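# Shut the toy oven door and leave everything upright

## Task

Swing the toy oven's door shut, release it so the robot no longer holds it, and make sure the oven ends up standing upright. Any toy-food basket, any small tea box, the wire rack and the small red box must all remain standing too.

## Robot and tools

Robot: two 6-joint arms, left_arm and right_arm, each ending in a two-finger parallel gripper with a wrist camera. The elbow-outward drives are weak and have play, so grippers often stop short, sag or tilt, especially at long reach. Small commands may barely move, or move sideways.

Frames. Scene frame: origin at table-top height midway between the nominal bases, +x out over the table, +y toward left_arm, +z up. Calibrated bases: left_arm at (-0.027, +0.302, +0.018) m, quat_wxyz (+1.000, 0, 0, +0.007); right_arm at (+0.024, -0.259, 0) m, quat_wxyz (+1.000, 0, 0, -0.026). Each arm reports end_effector_position (m) and end_effector_quat_wxyz in its own base frame; the position is the point between the finger pads, just behind the tips, and may be off by a few cm. Gripper axes: fingers point along +z, close along y. Offsets in commands are along the axes of that arm's current Hand target.

Command rows. Every motion uses rows of 14 numbers, each in [-1, 1]: dx, dy, dz, rx, ry, rz, opening for left_arm, then the same seven for right_arm. Both arms always appear. The six pose numbers are an offset from the arm's Hand target as it stood when the action or move began, not an absolute pose; 1.0 equals 0.6 m for dx/dy/dz and 180 degrees for the rotation vector rx/ry/rz. All rows of one action, and all targets of one move, count from that same start, so sending the same offset again moves further. Six zeros means no new pose for that arm. Opening is absolute: +1 fully open (about 87 mm gap), 0 roughly 31-49 mm, -1 closed; always resend the opening you want, since 0 is itself a command.

execute_actions(actions, cameras): actions is a list of actions; each action is a table of up to 15 rows, one per 1/30 s step, the last row held through step 15. An empty list returns state plus all images, scene number and task. cameras: list of names from cam_high, cam_low, cam_left_wrist, cam_right_wrist, or ["all"]; a wrong name invalidates the call.

move(target, speed, blend, opening_speed, blocking, cameras): straight-line gripper paths toward one row or a list of up to 15 rows (all offsets from the same starting Hand targets). speed in m/s, 0.002 to 2.9, default 0.25 (rotation capped at twice that in rad/s), one value or one per target. blend in m rounds corners in a list; 0 stops at each. opening_speed: opening change per second on the -1..+1 scale, at least 0.2. Paths end together, last at most 10 s, and ignore obstacles and the other arm. Changed openings in later targets are applied only once everything rests there. blocking=false returns after about 0.5 s while the move continues. The result adds a move: line with the ending (done, off_target, moving, held, fault) and limits (paced = pose clipped, held = steps withheld). done means resting within 10 mm and 2 degrees; it says nothing about contact.

wait(seconds): 0 to 3600, sends nothing new, lets a running move continue and returns early if it ends. stop(): brakes a running move. zoom_image(camera, region): region [x0, y0, x1, y1] in pixels of that camera's newest image (896x504), at most 504 per side. read_manual(section): licence text only. finished_scene(scene): ends the scene for good (scene number 1 to 3); after ending scene 1 make no more calls in that reply.

Results: Hand target is the last commanded pose after clipping, which the next offsets start from; the gripper often rests short of it, and the next execute_actions call re-requests it. Joint velocities may be omitted when all within noise. grip_measured reads the finger position on the command scale; to hold something keep commanding about 0.04 below the reading at first contact. Tool commands shows the present commands. Joint torques include friction and offsets; joints 1-3 wrap at ±28 N m. Step readings list some intermediate positions for execute_actions only. MOTOR HOT appears at 75 °C; at 90 °C an OVER-TEMPERATURE FAULT folds and disables that arm; at 100 °C it collapses. Holding loads, stretching out, or pushing at unreachable poses heats motors.

Controller behaviour: commanded orientation is clipped to 40 degrees from the measured one each step. Faster moves overshoot, stray and hit harder; targets set deeper past a contact press harder, and a blocked arm keeps pushing until commanded back. Avoid paths near an arm's own base, which can whip the elbow around. The clearance check does not protect grippers or wrist cameras from each other, and a moderate collision between arms can fail the scene.

Avoid: objects falling or leaving the table, letting go of moving parts, slamming the door or hitting the oven hard, tipping any object, heavy force on camera cables, and arm stops or faults. Check position and tilt after each move and correct. Scene 1 is practice; its damage still counts. Time, including thinking, counts in later scenes, and smooth low-effort motion helps.

Each tool is called after "Call:" as name(argument=value, ...), one argument or row to a line, values as JSON.

## Session

Call:
execute_actions(
  actions=[],
)

Scene clock: 0.00 s.
left_arm: end_effector_position=(+0.3813, +0.0208, +0.0377) grip_measured=+1.000 end_effector_quat_wxyz=(+0.551, -0.032, +0.834, +0.021) | right_arm: end_effector_position=(+0.3728, -0.0033, +0.0275) grip_measured=+1.000 end_effector_quat_wxyz=(+0.530, +0.019, +0.847, -0.015)
Joint positions: left_arm=[0.042 1.57 0.391 0.776 -0.031 -0.014 1] | right_arm=[0.017 1.562 0.383 0.726 0.061 0.024 1]
Joint velocities: within noise
Joint torques (N m): no reading
Motor temperatures (°C): left_arm=[30 37 40 37 31 31 28] | right_arm=[32 39 37 43 31 33 30]
Heat: left arm: 40 °C; right arm: 43 °C.
Hand target: left_arm +0.3889, +0.0221, +0.0510; +0.570, -0.030, +0.821, +0.024 | right_arm +0.3789, -0.0021, +0.0367; +0.544, +0.021, +0.839, -0.011
Tool commands: left_gripper/opening=+1.0 right_gripper/opening=+1.0

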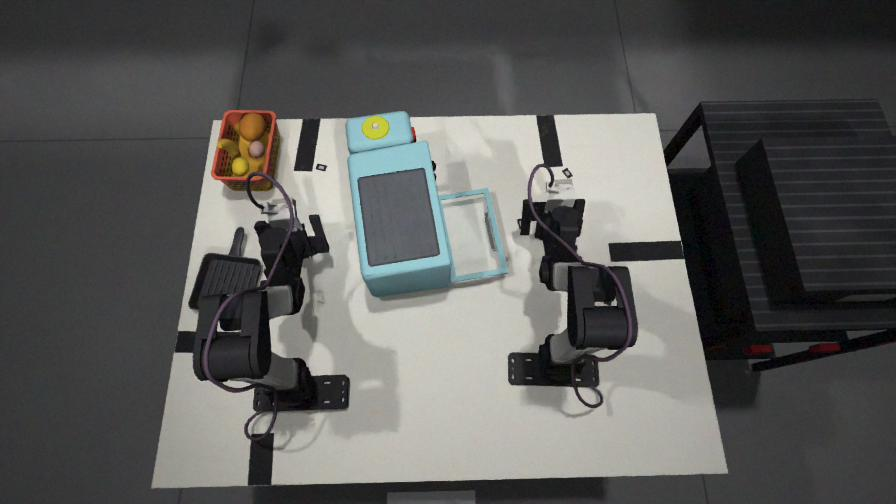

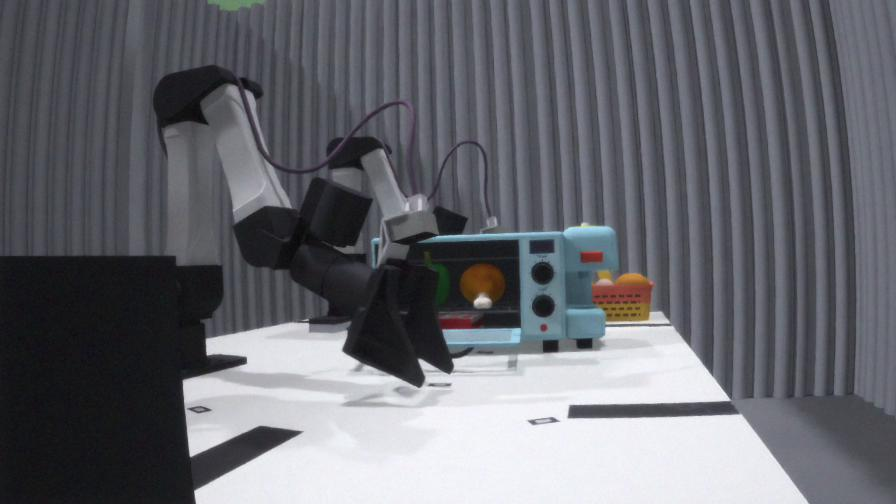

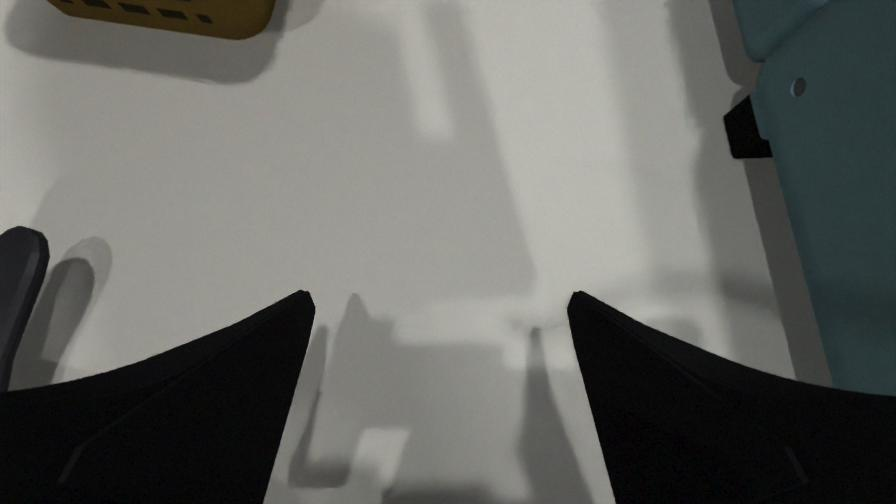

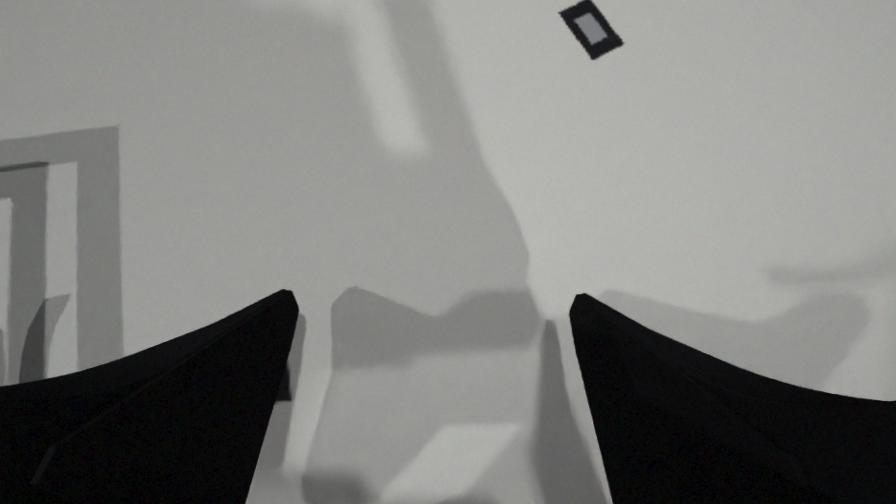

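Call:
zoom_image(
  camera="cam_high",
  region=[340, 100, 600, 310],
)

Call:
zoom_image(
  camera="cam_low",
  region=[340, 210, 640, 400],
)

Scaled by 1.938 from the camera's image (finer frame: 1280x720).

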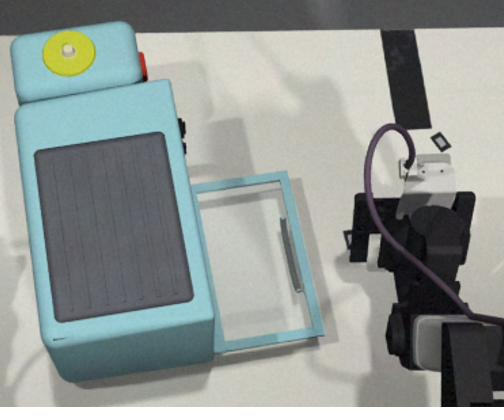

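Scaled by 1.680 from the camera's image (finer frame: 1280x720).

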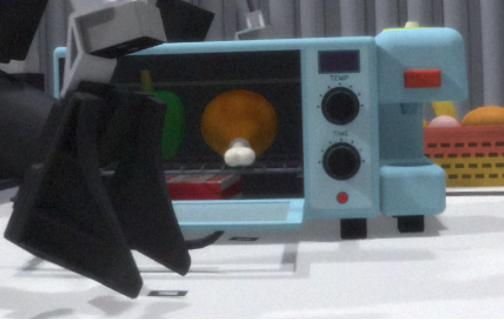

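Call:
move(
  target=[0,0,0,0,0,0,1,0.1265,0.138,-0.232,-0.201,0.001,-0.09,-1],
  cameras=["all"],
)

Scene clock: 7.40 s.
left_arm: end_effector_position=(+0.3813, +0.0208, +0.0377) grip_measured=+1.000 end_effector_quat_wxyz=(+0.551, -0.032, +0.834, +0.021) | right_arm: end_effector_position=(+0.2366, +0.0874, +0.0328) grip_measured=-1.000 end_effector_quat_wxyz=(+0.531, -0.254, +0.791, +0.166)
Joint positions: left_arm=[0.042 1.57 0.391 0.776 -0.031 -0.014 1] | right_arm=[0.028 0.792 0.009 0.322 -0.536 -0.255 0]
Joint torques (N m): left_arm=[0.54 -7.06 6.74 1.79 0.04 0.08] | right_arm=[-0.8 -0.66 5.75 1.49 -0.34 -0.13]
Heat: left arm: 41 °C; right arm: 45 °C.
Hand target: left_arm +0.3889, +0.0221, +0.0510; +0.570, -0.030, +0.821, +0.024 | right_arm +0.2248, +0.0879, +0.0246; +0.515, -0.265, +0.796, +0.174
Off the commanded pose: left_arm 0.015 m, 3 deg | right_arm 0.014 m, 2 deg.
move: off_target (right_arm)

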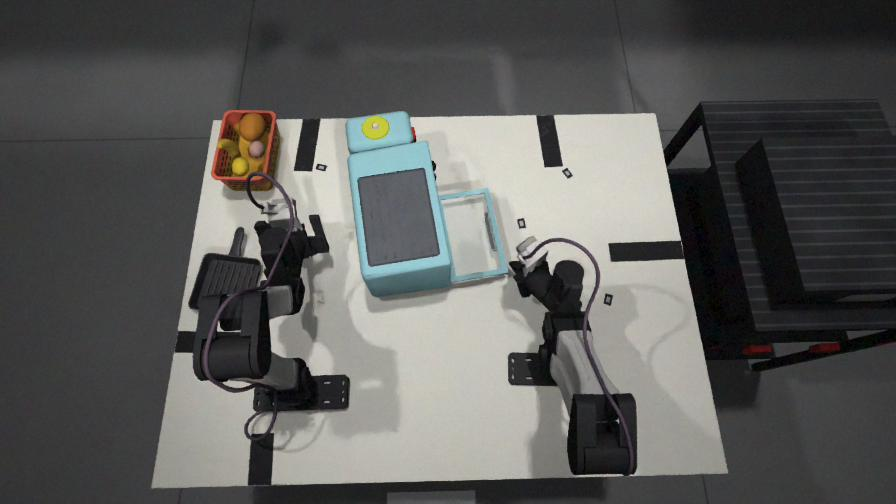

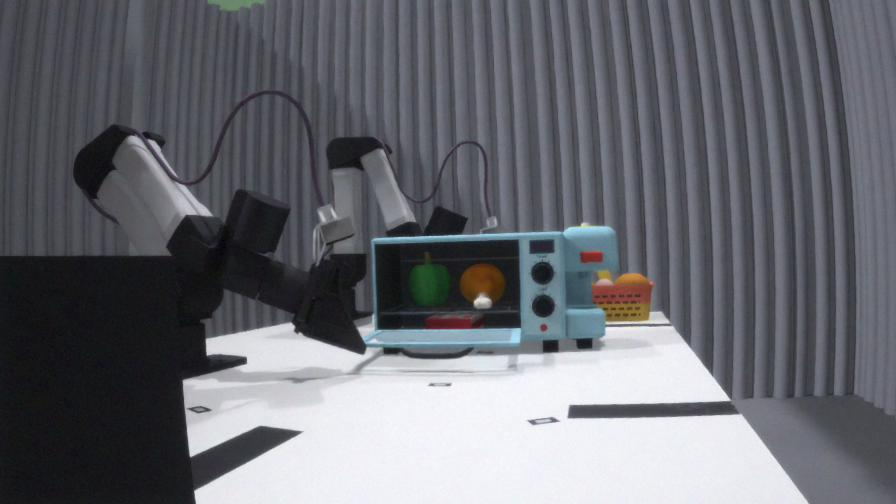

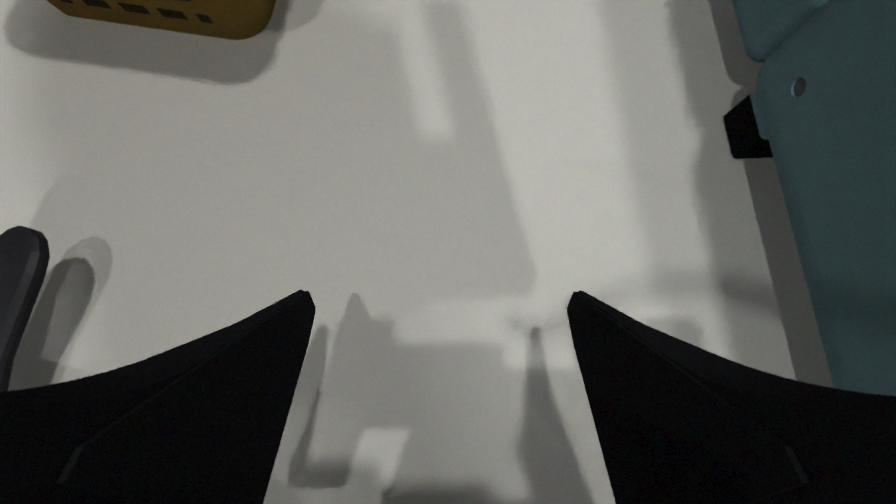

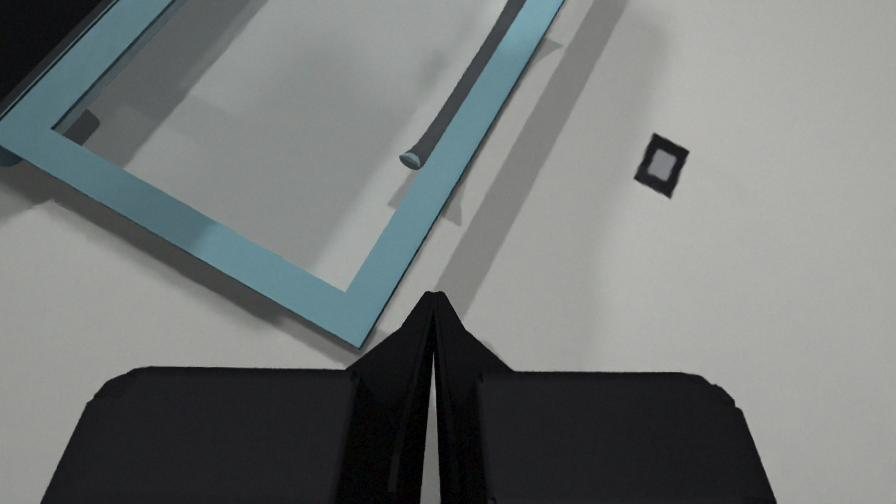

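Call:
move(
  target=[
    [0,0,0,0,0,0,1,0.027,-0.017,0.021,0,0,0,-1],
    [0,0,0,0,0,0,1,-0.0077,0.0363,0.095,0,0,0,-1],
  ],
  speed=0.15,
  cameras=["cam_low","cam_right_wrist"],
)

Scene clock: 11.70 s.
left_arm: end_effector_position=(+0.3813, +0.0208, +0.0377) grip_measured=+1.000 end_effector_quat_wxyz=(+0.551, -0.032, +0.834, +0.021) | right_arm: end_effector_position=(+0.2624, +0.1239, +0.0074) grip_measured=-1.000 end_effector_quat_wxyz=(+0.524, -0.262, +0.798, +0.142)
Joint positions: left_arm=[0.042 1.57 0.391 0.776 -0.031 -0.014 1] | right_arm=[0.322 1.356 0.035 0.884 -0.235 -0.162 0]
Joint torques (N m): left_arm=[0.38 -6.98 6.65 1.83 0.07 0.11] | right_arm=[1.66 -0.8 4.64 2.19 -0.37 0.47]
Heat: left arm: 42 °C; right arm: 45 °C.
Hand target: left_arm +0.3889, +0.0221, +0.0510; +0.570, -0.030, +0.821, +0.024 | right_arm +0.2547, +0.1378, +0.0056; +0.515, -0.265, +0.796, +0.174
Off the commanded pose: left_arm 0.015 m, 3 deg | right_arm 0.016 m, 4 deg.
move: off_target (right_arm)

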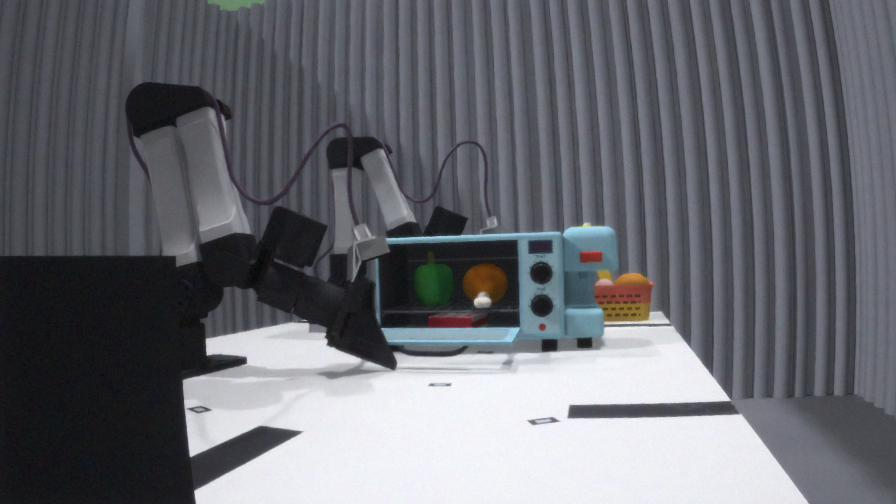

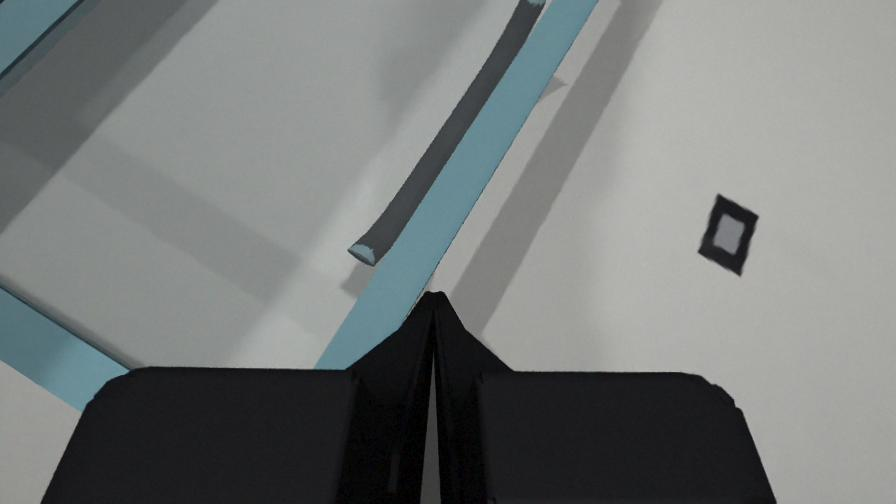

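Call:
move(
  target=[
    [0,0,0,0,0,0,1,0.021,-0.0805,-0.08,-0.152,-0.044,-0.068,-1],
    [0,0,0,0,0,0,1,-0.0153,0.0343,0.0102,-0.152,-0.044,-0.068,-1],
  ],
  speed=0.15,
  cameras=["cam_low","cam_right_wrist","cam_high"],
)

Scene clock: 18.70 s.
left_arm: end_effector_position=(+0.3813, +0.0208, +0.0377) grip_measured=+1.000 end_effector_quat_wxyz=(+0.551, -0.032, +0.834, +0.021) | right_arm: end_effector_position=(+0.2458, +0.1574, +0.0079) grip_measured=-1.000 end_effector_quat_wxyz=(+0.491, -0.444, +0.673, +0.329)
Joint positions: left_arm=[0.042 1.57 0.391 0.776 -0.031 -0.014 1] | right_arm=[0.078 1.62 0.186 0.829 -1.012 -0.524 0]
Joint torques (N m): left_arm=[0.42 -6.97 6.58 1.81 0.02 0.1] | right_arm=[0.66 -2.89 3.07 2.38 -0.06 0.27]
Motor temperatures (°C): left_arm=[30 39 43 42 31 31 28] | right_arm=[32 39 38 46 31 33 30]
Heat: left arm: 43 °C; right arm: 46 °C.
Hand target: left_arm +0.3889, +0.0221, +0.0510; +0.570, -0.030, +0.821, +0.024 | right_arm +0.2497, +0.1599, +0.0115; +0.507, -0.449, +0.663, +0.319
Off the commanded pose: left_arm 0.015 m, 3 deg | right_arm 0.006 m, 2 deg.
move: done
Images, in order (width x height): cam_high 896x504, cam_low 896x504, cam_right_wrist 896x504.

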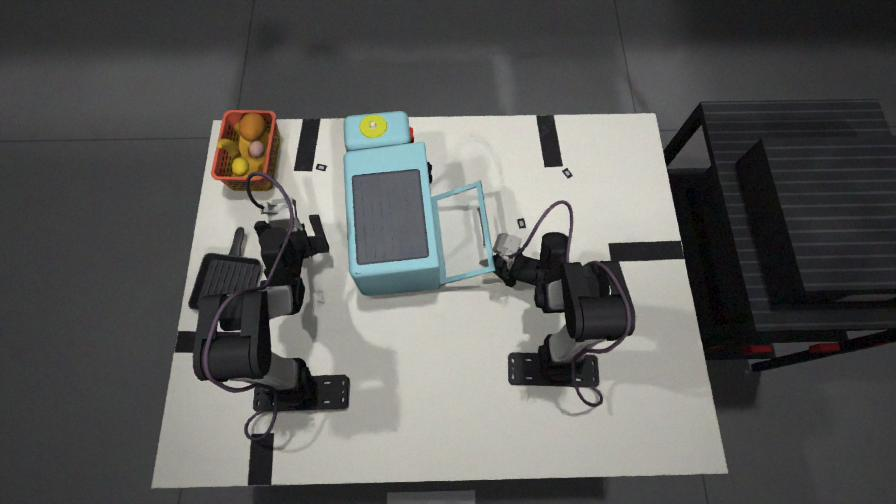

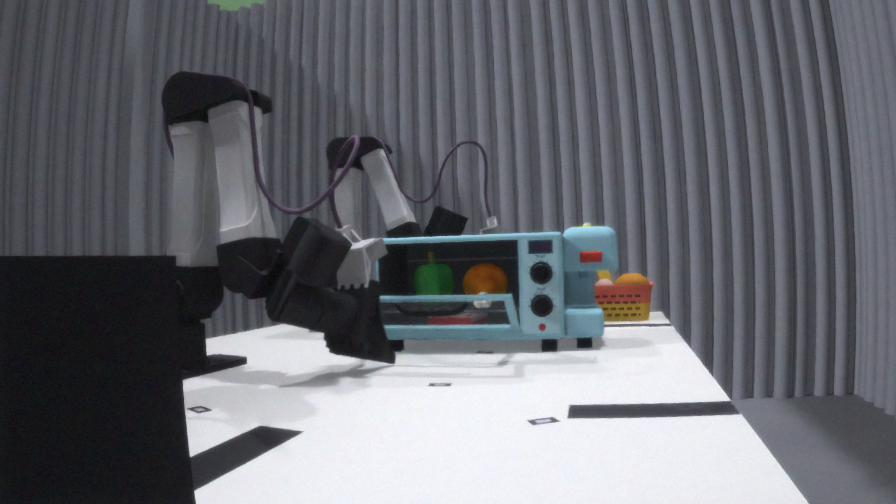

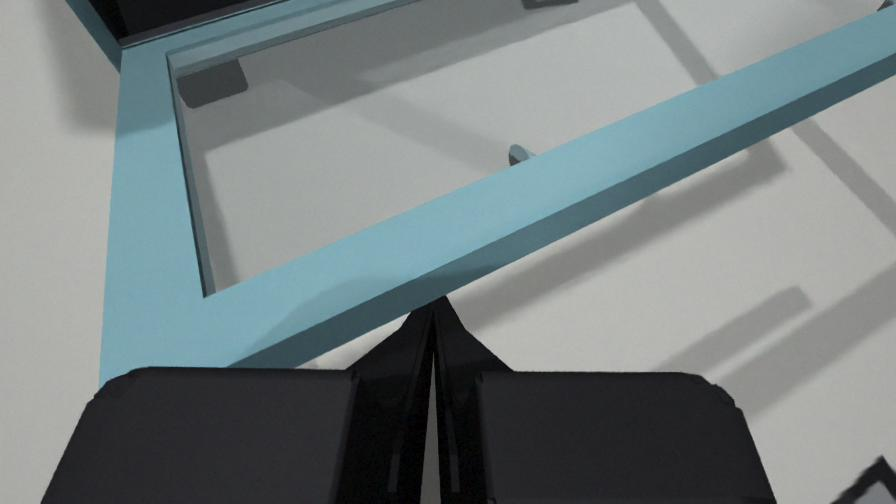

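Call:
move(
  target=[
    [0,0,0,0,0,0,1,-0.122,-0.001,-0.028,0,0,0,-1],
    [0,0,0,0,0,0,1,-0.19,0.009,-0.006,0,0,0,-1],
    [0,0,0,0,0,0,1,-0.225,0.027,0.051,0,0,0,-1],
  ],
  speed=0.13,
  blend=[0.02,0.02,0],
  cameras=["cam_low","cam_right_wrist","cam_high"],
)

Scene clock: 21.97 s.
left_arm: end_effector_position=(+0.3813, +0.0208, +0.0377) grip_measured=+1.000 end_effector_quat_wxyz=(+0.551, -0.032, +0.834, +0.021) | right_arm: end_effector_position=(+0.2534, +0.2270, +0.1248) grip_measured=-1.000 end_effector_quat_wxyz=(+0.511, -0.452, +0.658, +0.319)
Joint positions: left_arm=[0.042 1.57 0.391 0.776 -0.031 -0.014 1] | right_arm=[0.416 1.154 0.44 0.342 -0.709 -0.292 0]
Joint torques (N m): left_arm=[0.44 -6.9 6.67 1.86 -0.01 0.13] | right_arm=[0.08 -2.07 10.85 1.43 0.02 0.28]
Heat: left arm: 43 °C; right arm: 46 °C.
Hand target: left_arm +0.3889, +0.0221, +0.0510; +0.570, -0.030, +0.821, +0.024 | right_arm +0.2578, +0.2299, +0.1317; +0.507, -0.449, +0.663, +0.319
Off the commanded pose: left_arm 0.015 m, 3 deg | right_arm 0.009 m, 1 deg.
move: done
Images, in order (width x height): cam_high 896x504, cam_low 896x504, cam_right_wrist 896x504.

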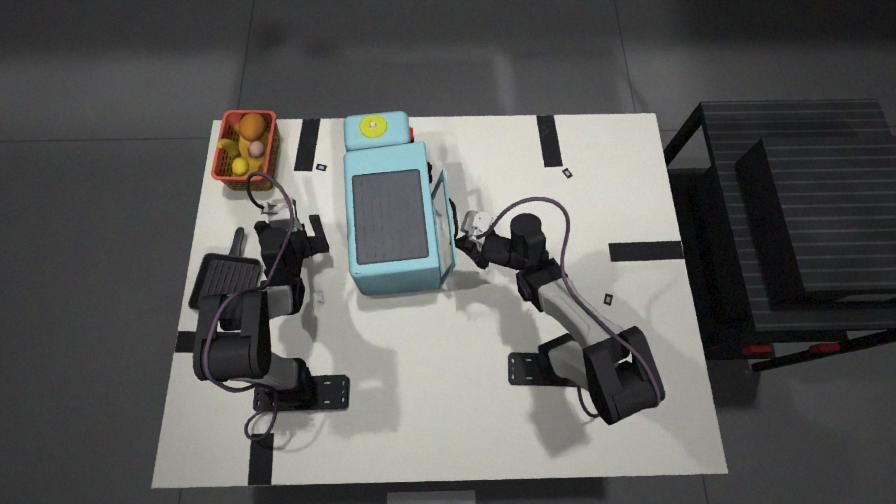

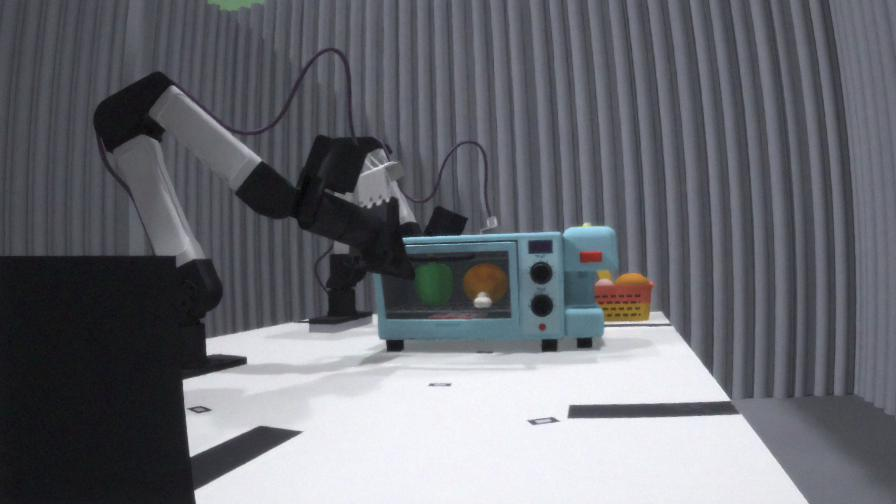

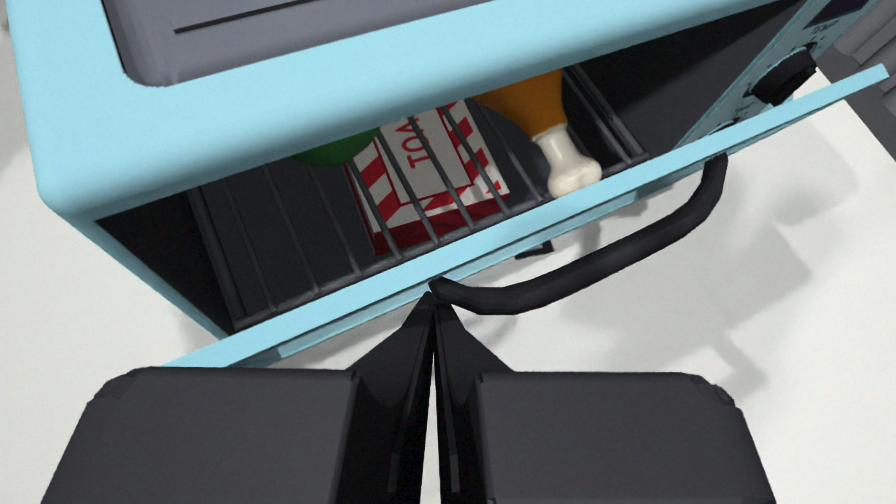

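Call:
move(
  target=[0,0,0,0,0,0,1,-0.0215,0.045,0.068,0,0,0,-1],
  speed=0.1,
  cameras=["cam_low","cam_right_wrist","cam_high"],
)

Scene clock: 23.80 s.
left_arm: end_effector_position=(+0.3813, +0.0208, +0.0377) grip_measured=+1.000 end_effector_quat_wxyz=(+0.551, -0.032, +0.834, +0.021) | right_arm: end_effector_position=(+0.2487, +0.2544, +0.1045) grip_measured=-1.000 end_effector_quat_wxyz=(+0.487, -0.446, +0.695, +0.285)
Joint positions: left_arm=[0.042 1.57 0.391 0.776 -0.031 -0.014 1] | right_arm=[0.599 1.227 0.469 0.341 -0.464 -0.237 0]
Joint torques (N m): left_arm=[0.42 -6.84 6.53 1.85 0.02 0.09] | right_arm=[2.18 -2.06 11.75 2.54 -0.47 0.46]
Heat: left arm: 43 °C; right arm: 46 °C.
Hand target: left_arm +0.3889, +0.0221, +0.0510; +0.570, -0.030, +0.821, +0.024 | right_arm +0.2499, +0.2798, +0.1318; +0.507, -0.449, +0.663, +0.319
Off the commanded pose: left_arm 0.015 m, 3 deg | right_arm 0.037 m, 6 deg.
move: off_target (right_arm)
Images, in order (width x height): cam_high 896x504, cam_low 896x504, cam_right_wrist 896x504.

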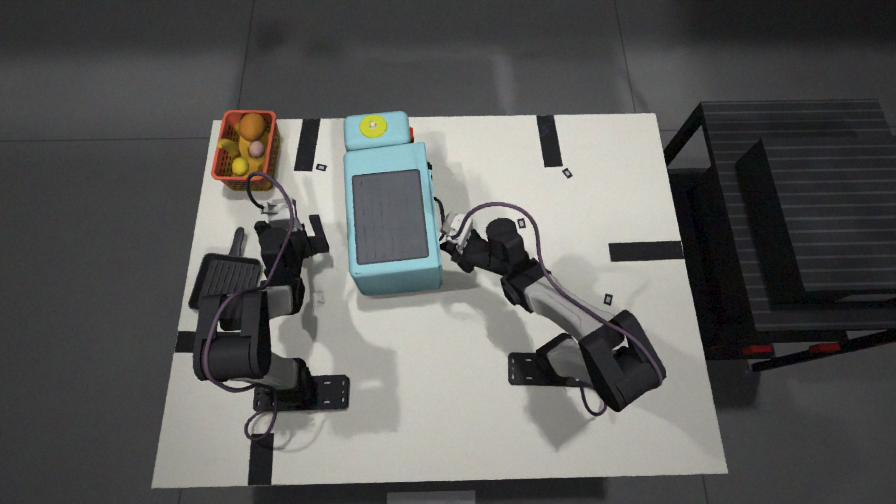

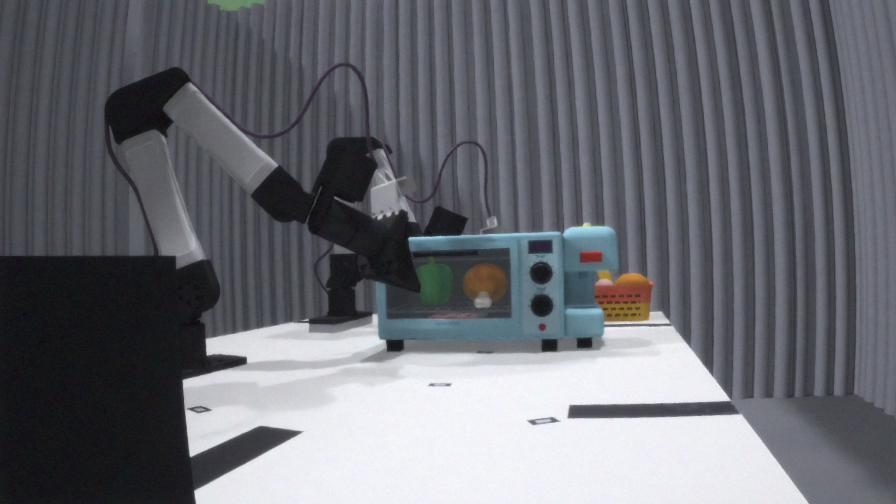

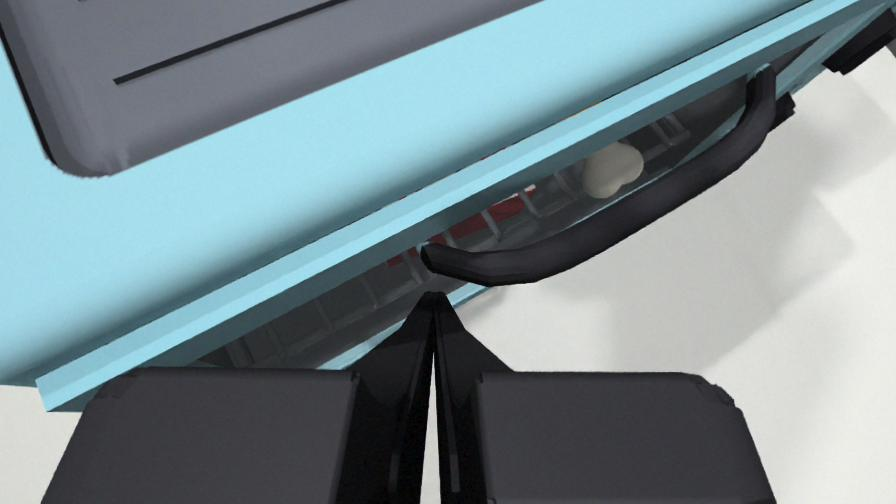

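Call:
zoom_image(
  camera="cam_low",
  region=[360, 220, 620, 360],
)

Call:
zoom_image(
  camera="cam_high",
  region=[380, 130, 500, 310],
)

Scaled by 1.938 from the camera's image (finer frame: 1280x720).

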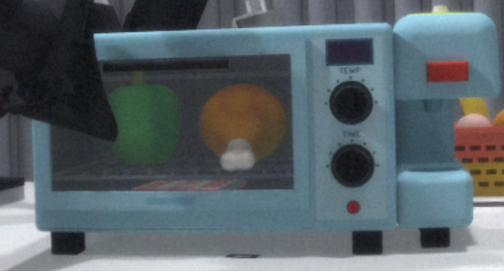

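Scaled by 2.800 from the camera's image (finer frame: 1280x720).

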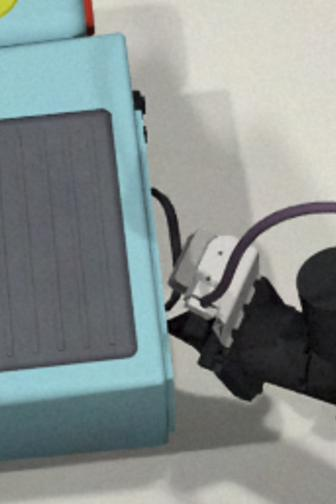

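Call:
move(
  target=[0,0,0,0,0,0,1,0.0975,-0.099,-0.172,0,0,0,-1],
  cameras=["cam_low","cam_right_wrist","cam_high"],
)

Call:
zoom_image(
  camera="cam_high",
  region=[380, 130, 500, 310],
)

Scene clock: 26.97 s.
left_arm: end_effector_position=(+0.3813, +0.0208, +0.0377) grip_measured=+1.000 end_effector_quat_wxyz=(+0.551, -0.032, +0.834, +0.021) | right_arm: end_effector_position=(+0.2569, +0.1479, +0.0977) grip_measured=-1.000 end_effector_quat_wxyz=(+0.505, -0.437, +0.675, +0.313)
Joint positions: left_arm=[0.042 1.57 0.391 0.776 -0.031 -0.014 1] | right_arm=[0.04 1.131 0.383 0.163 -1.01 -0.531 0]
Joint torques (N m): left_arm=[0.49 -6.98 6.53 1.85 0 0.08] | right_arm=[-0.75 -1.26 10.41 1.19 -0.53 -0.16]
Heat: left arm: 43 °C; right arm: 47 °C.
Hand target: left_arm +0.3889, +0.0221, +0.0510; +0.570, -0.030, +0.821, +0.024 | right_arm +0.2598, +0.1499, +0.1068; +0.507, -0.449, +0.663, +0.319
Off the commanded pose: left_arm 0.015 m, 3 deg | right_arm 0.010 m, 2 deg.
move: done
Images, in order (width x height): cam_high 896x504, cam_low 896x504, cam_right_wrist 896x504.

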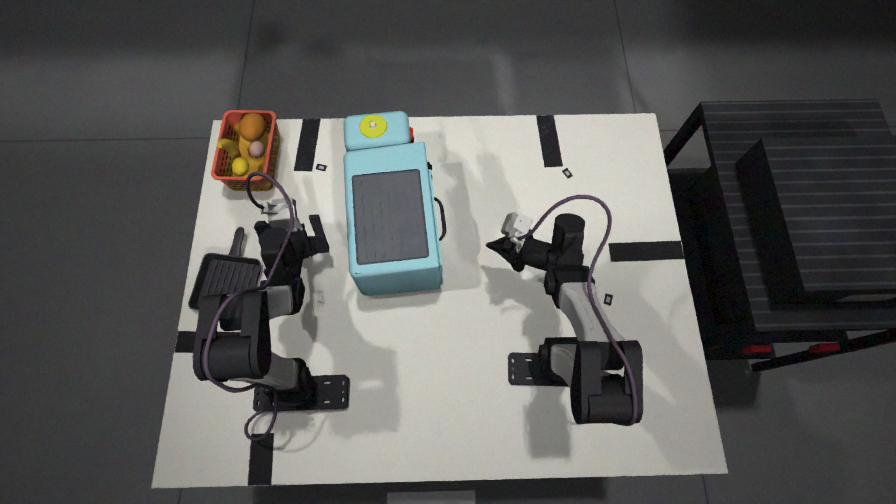

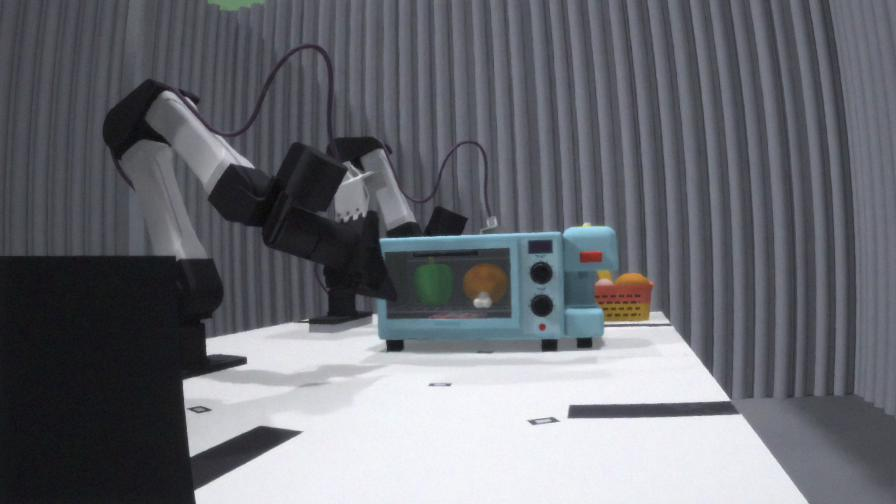

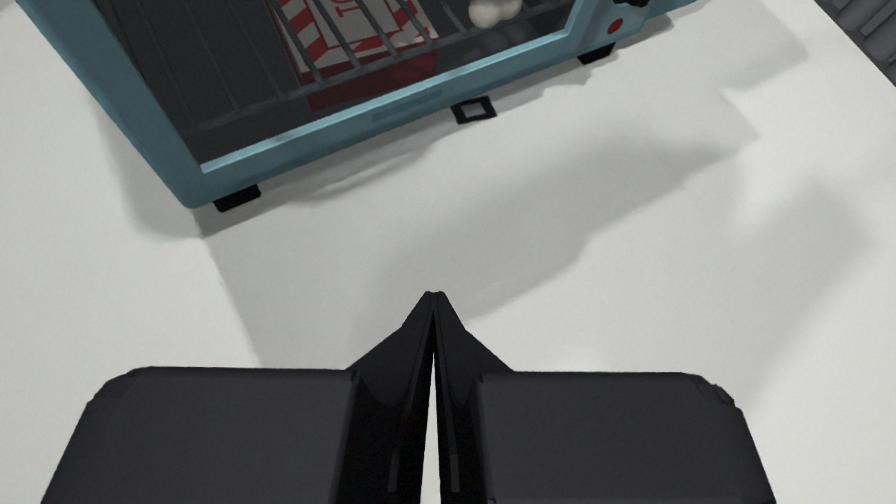

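Scaled by 2.800 from the camera's image (finer frame: 1280x720).

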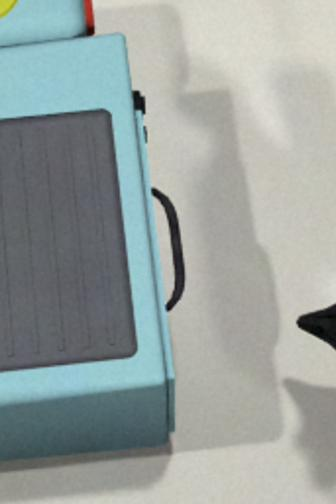

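Closed.

Call:
finished_scene(
  scene=2,
)

The scene is finished: the task was done.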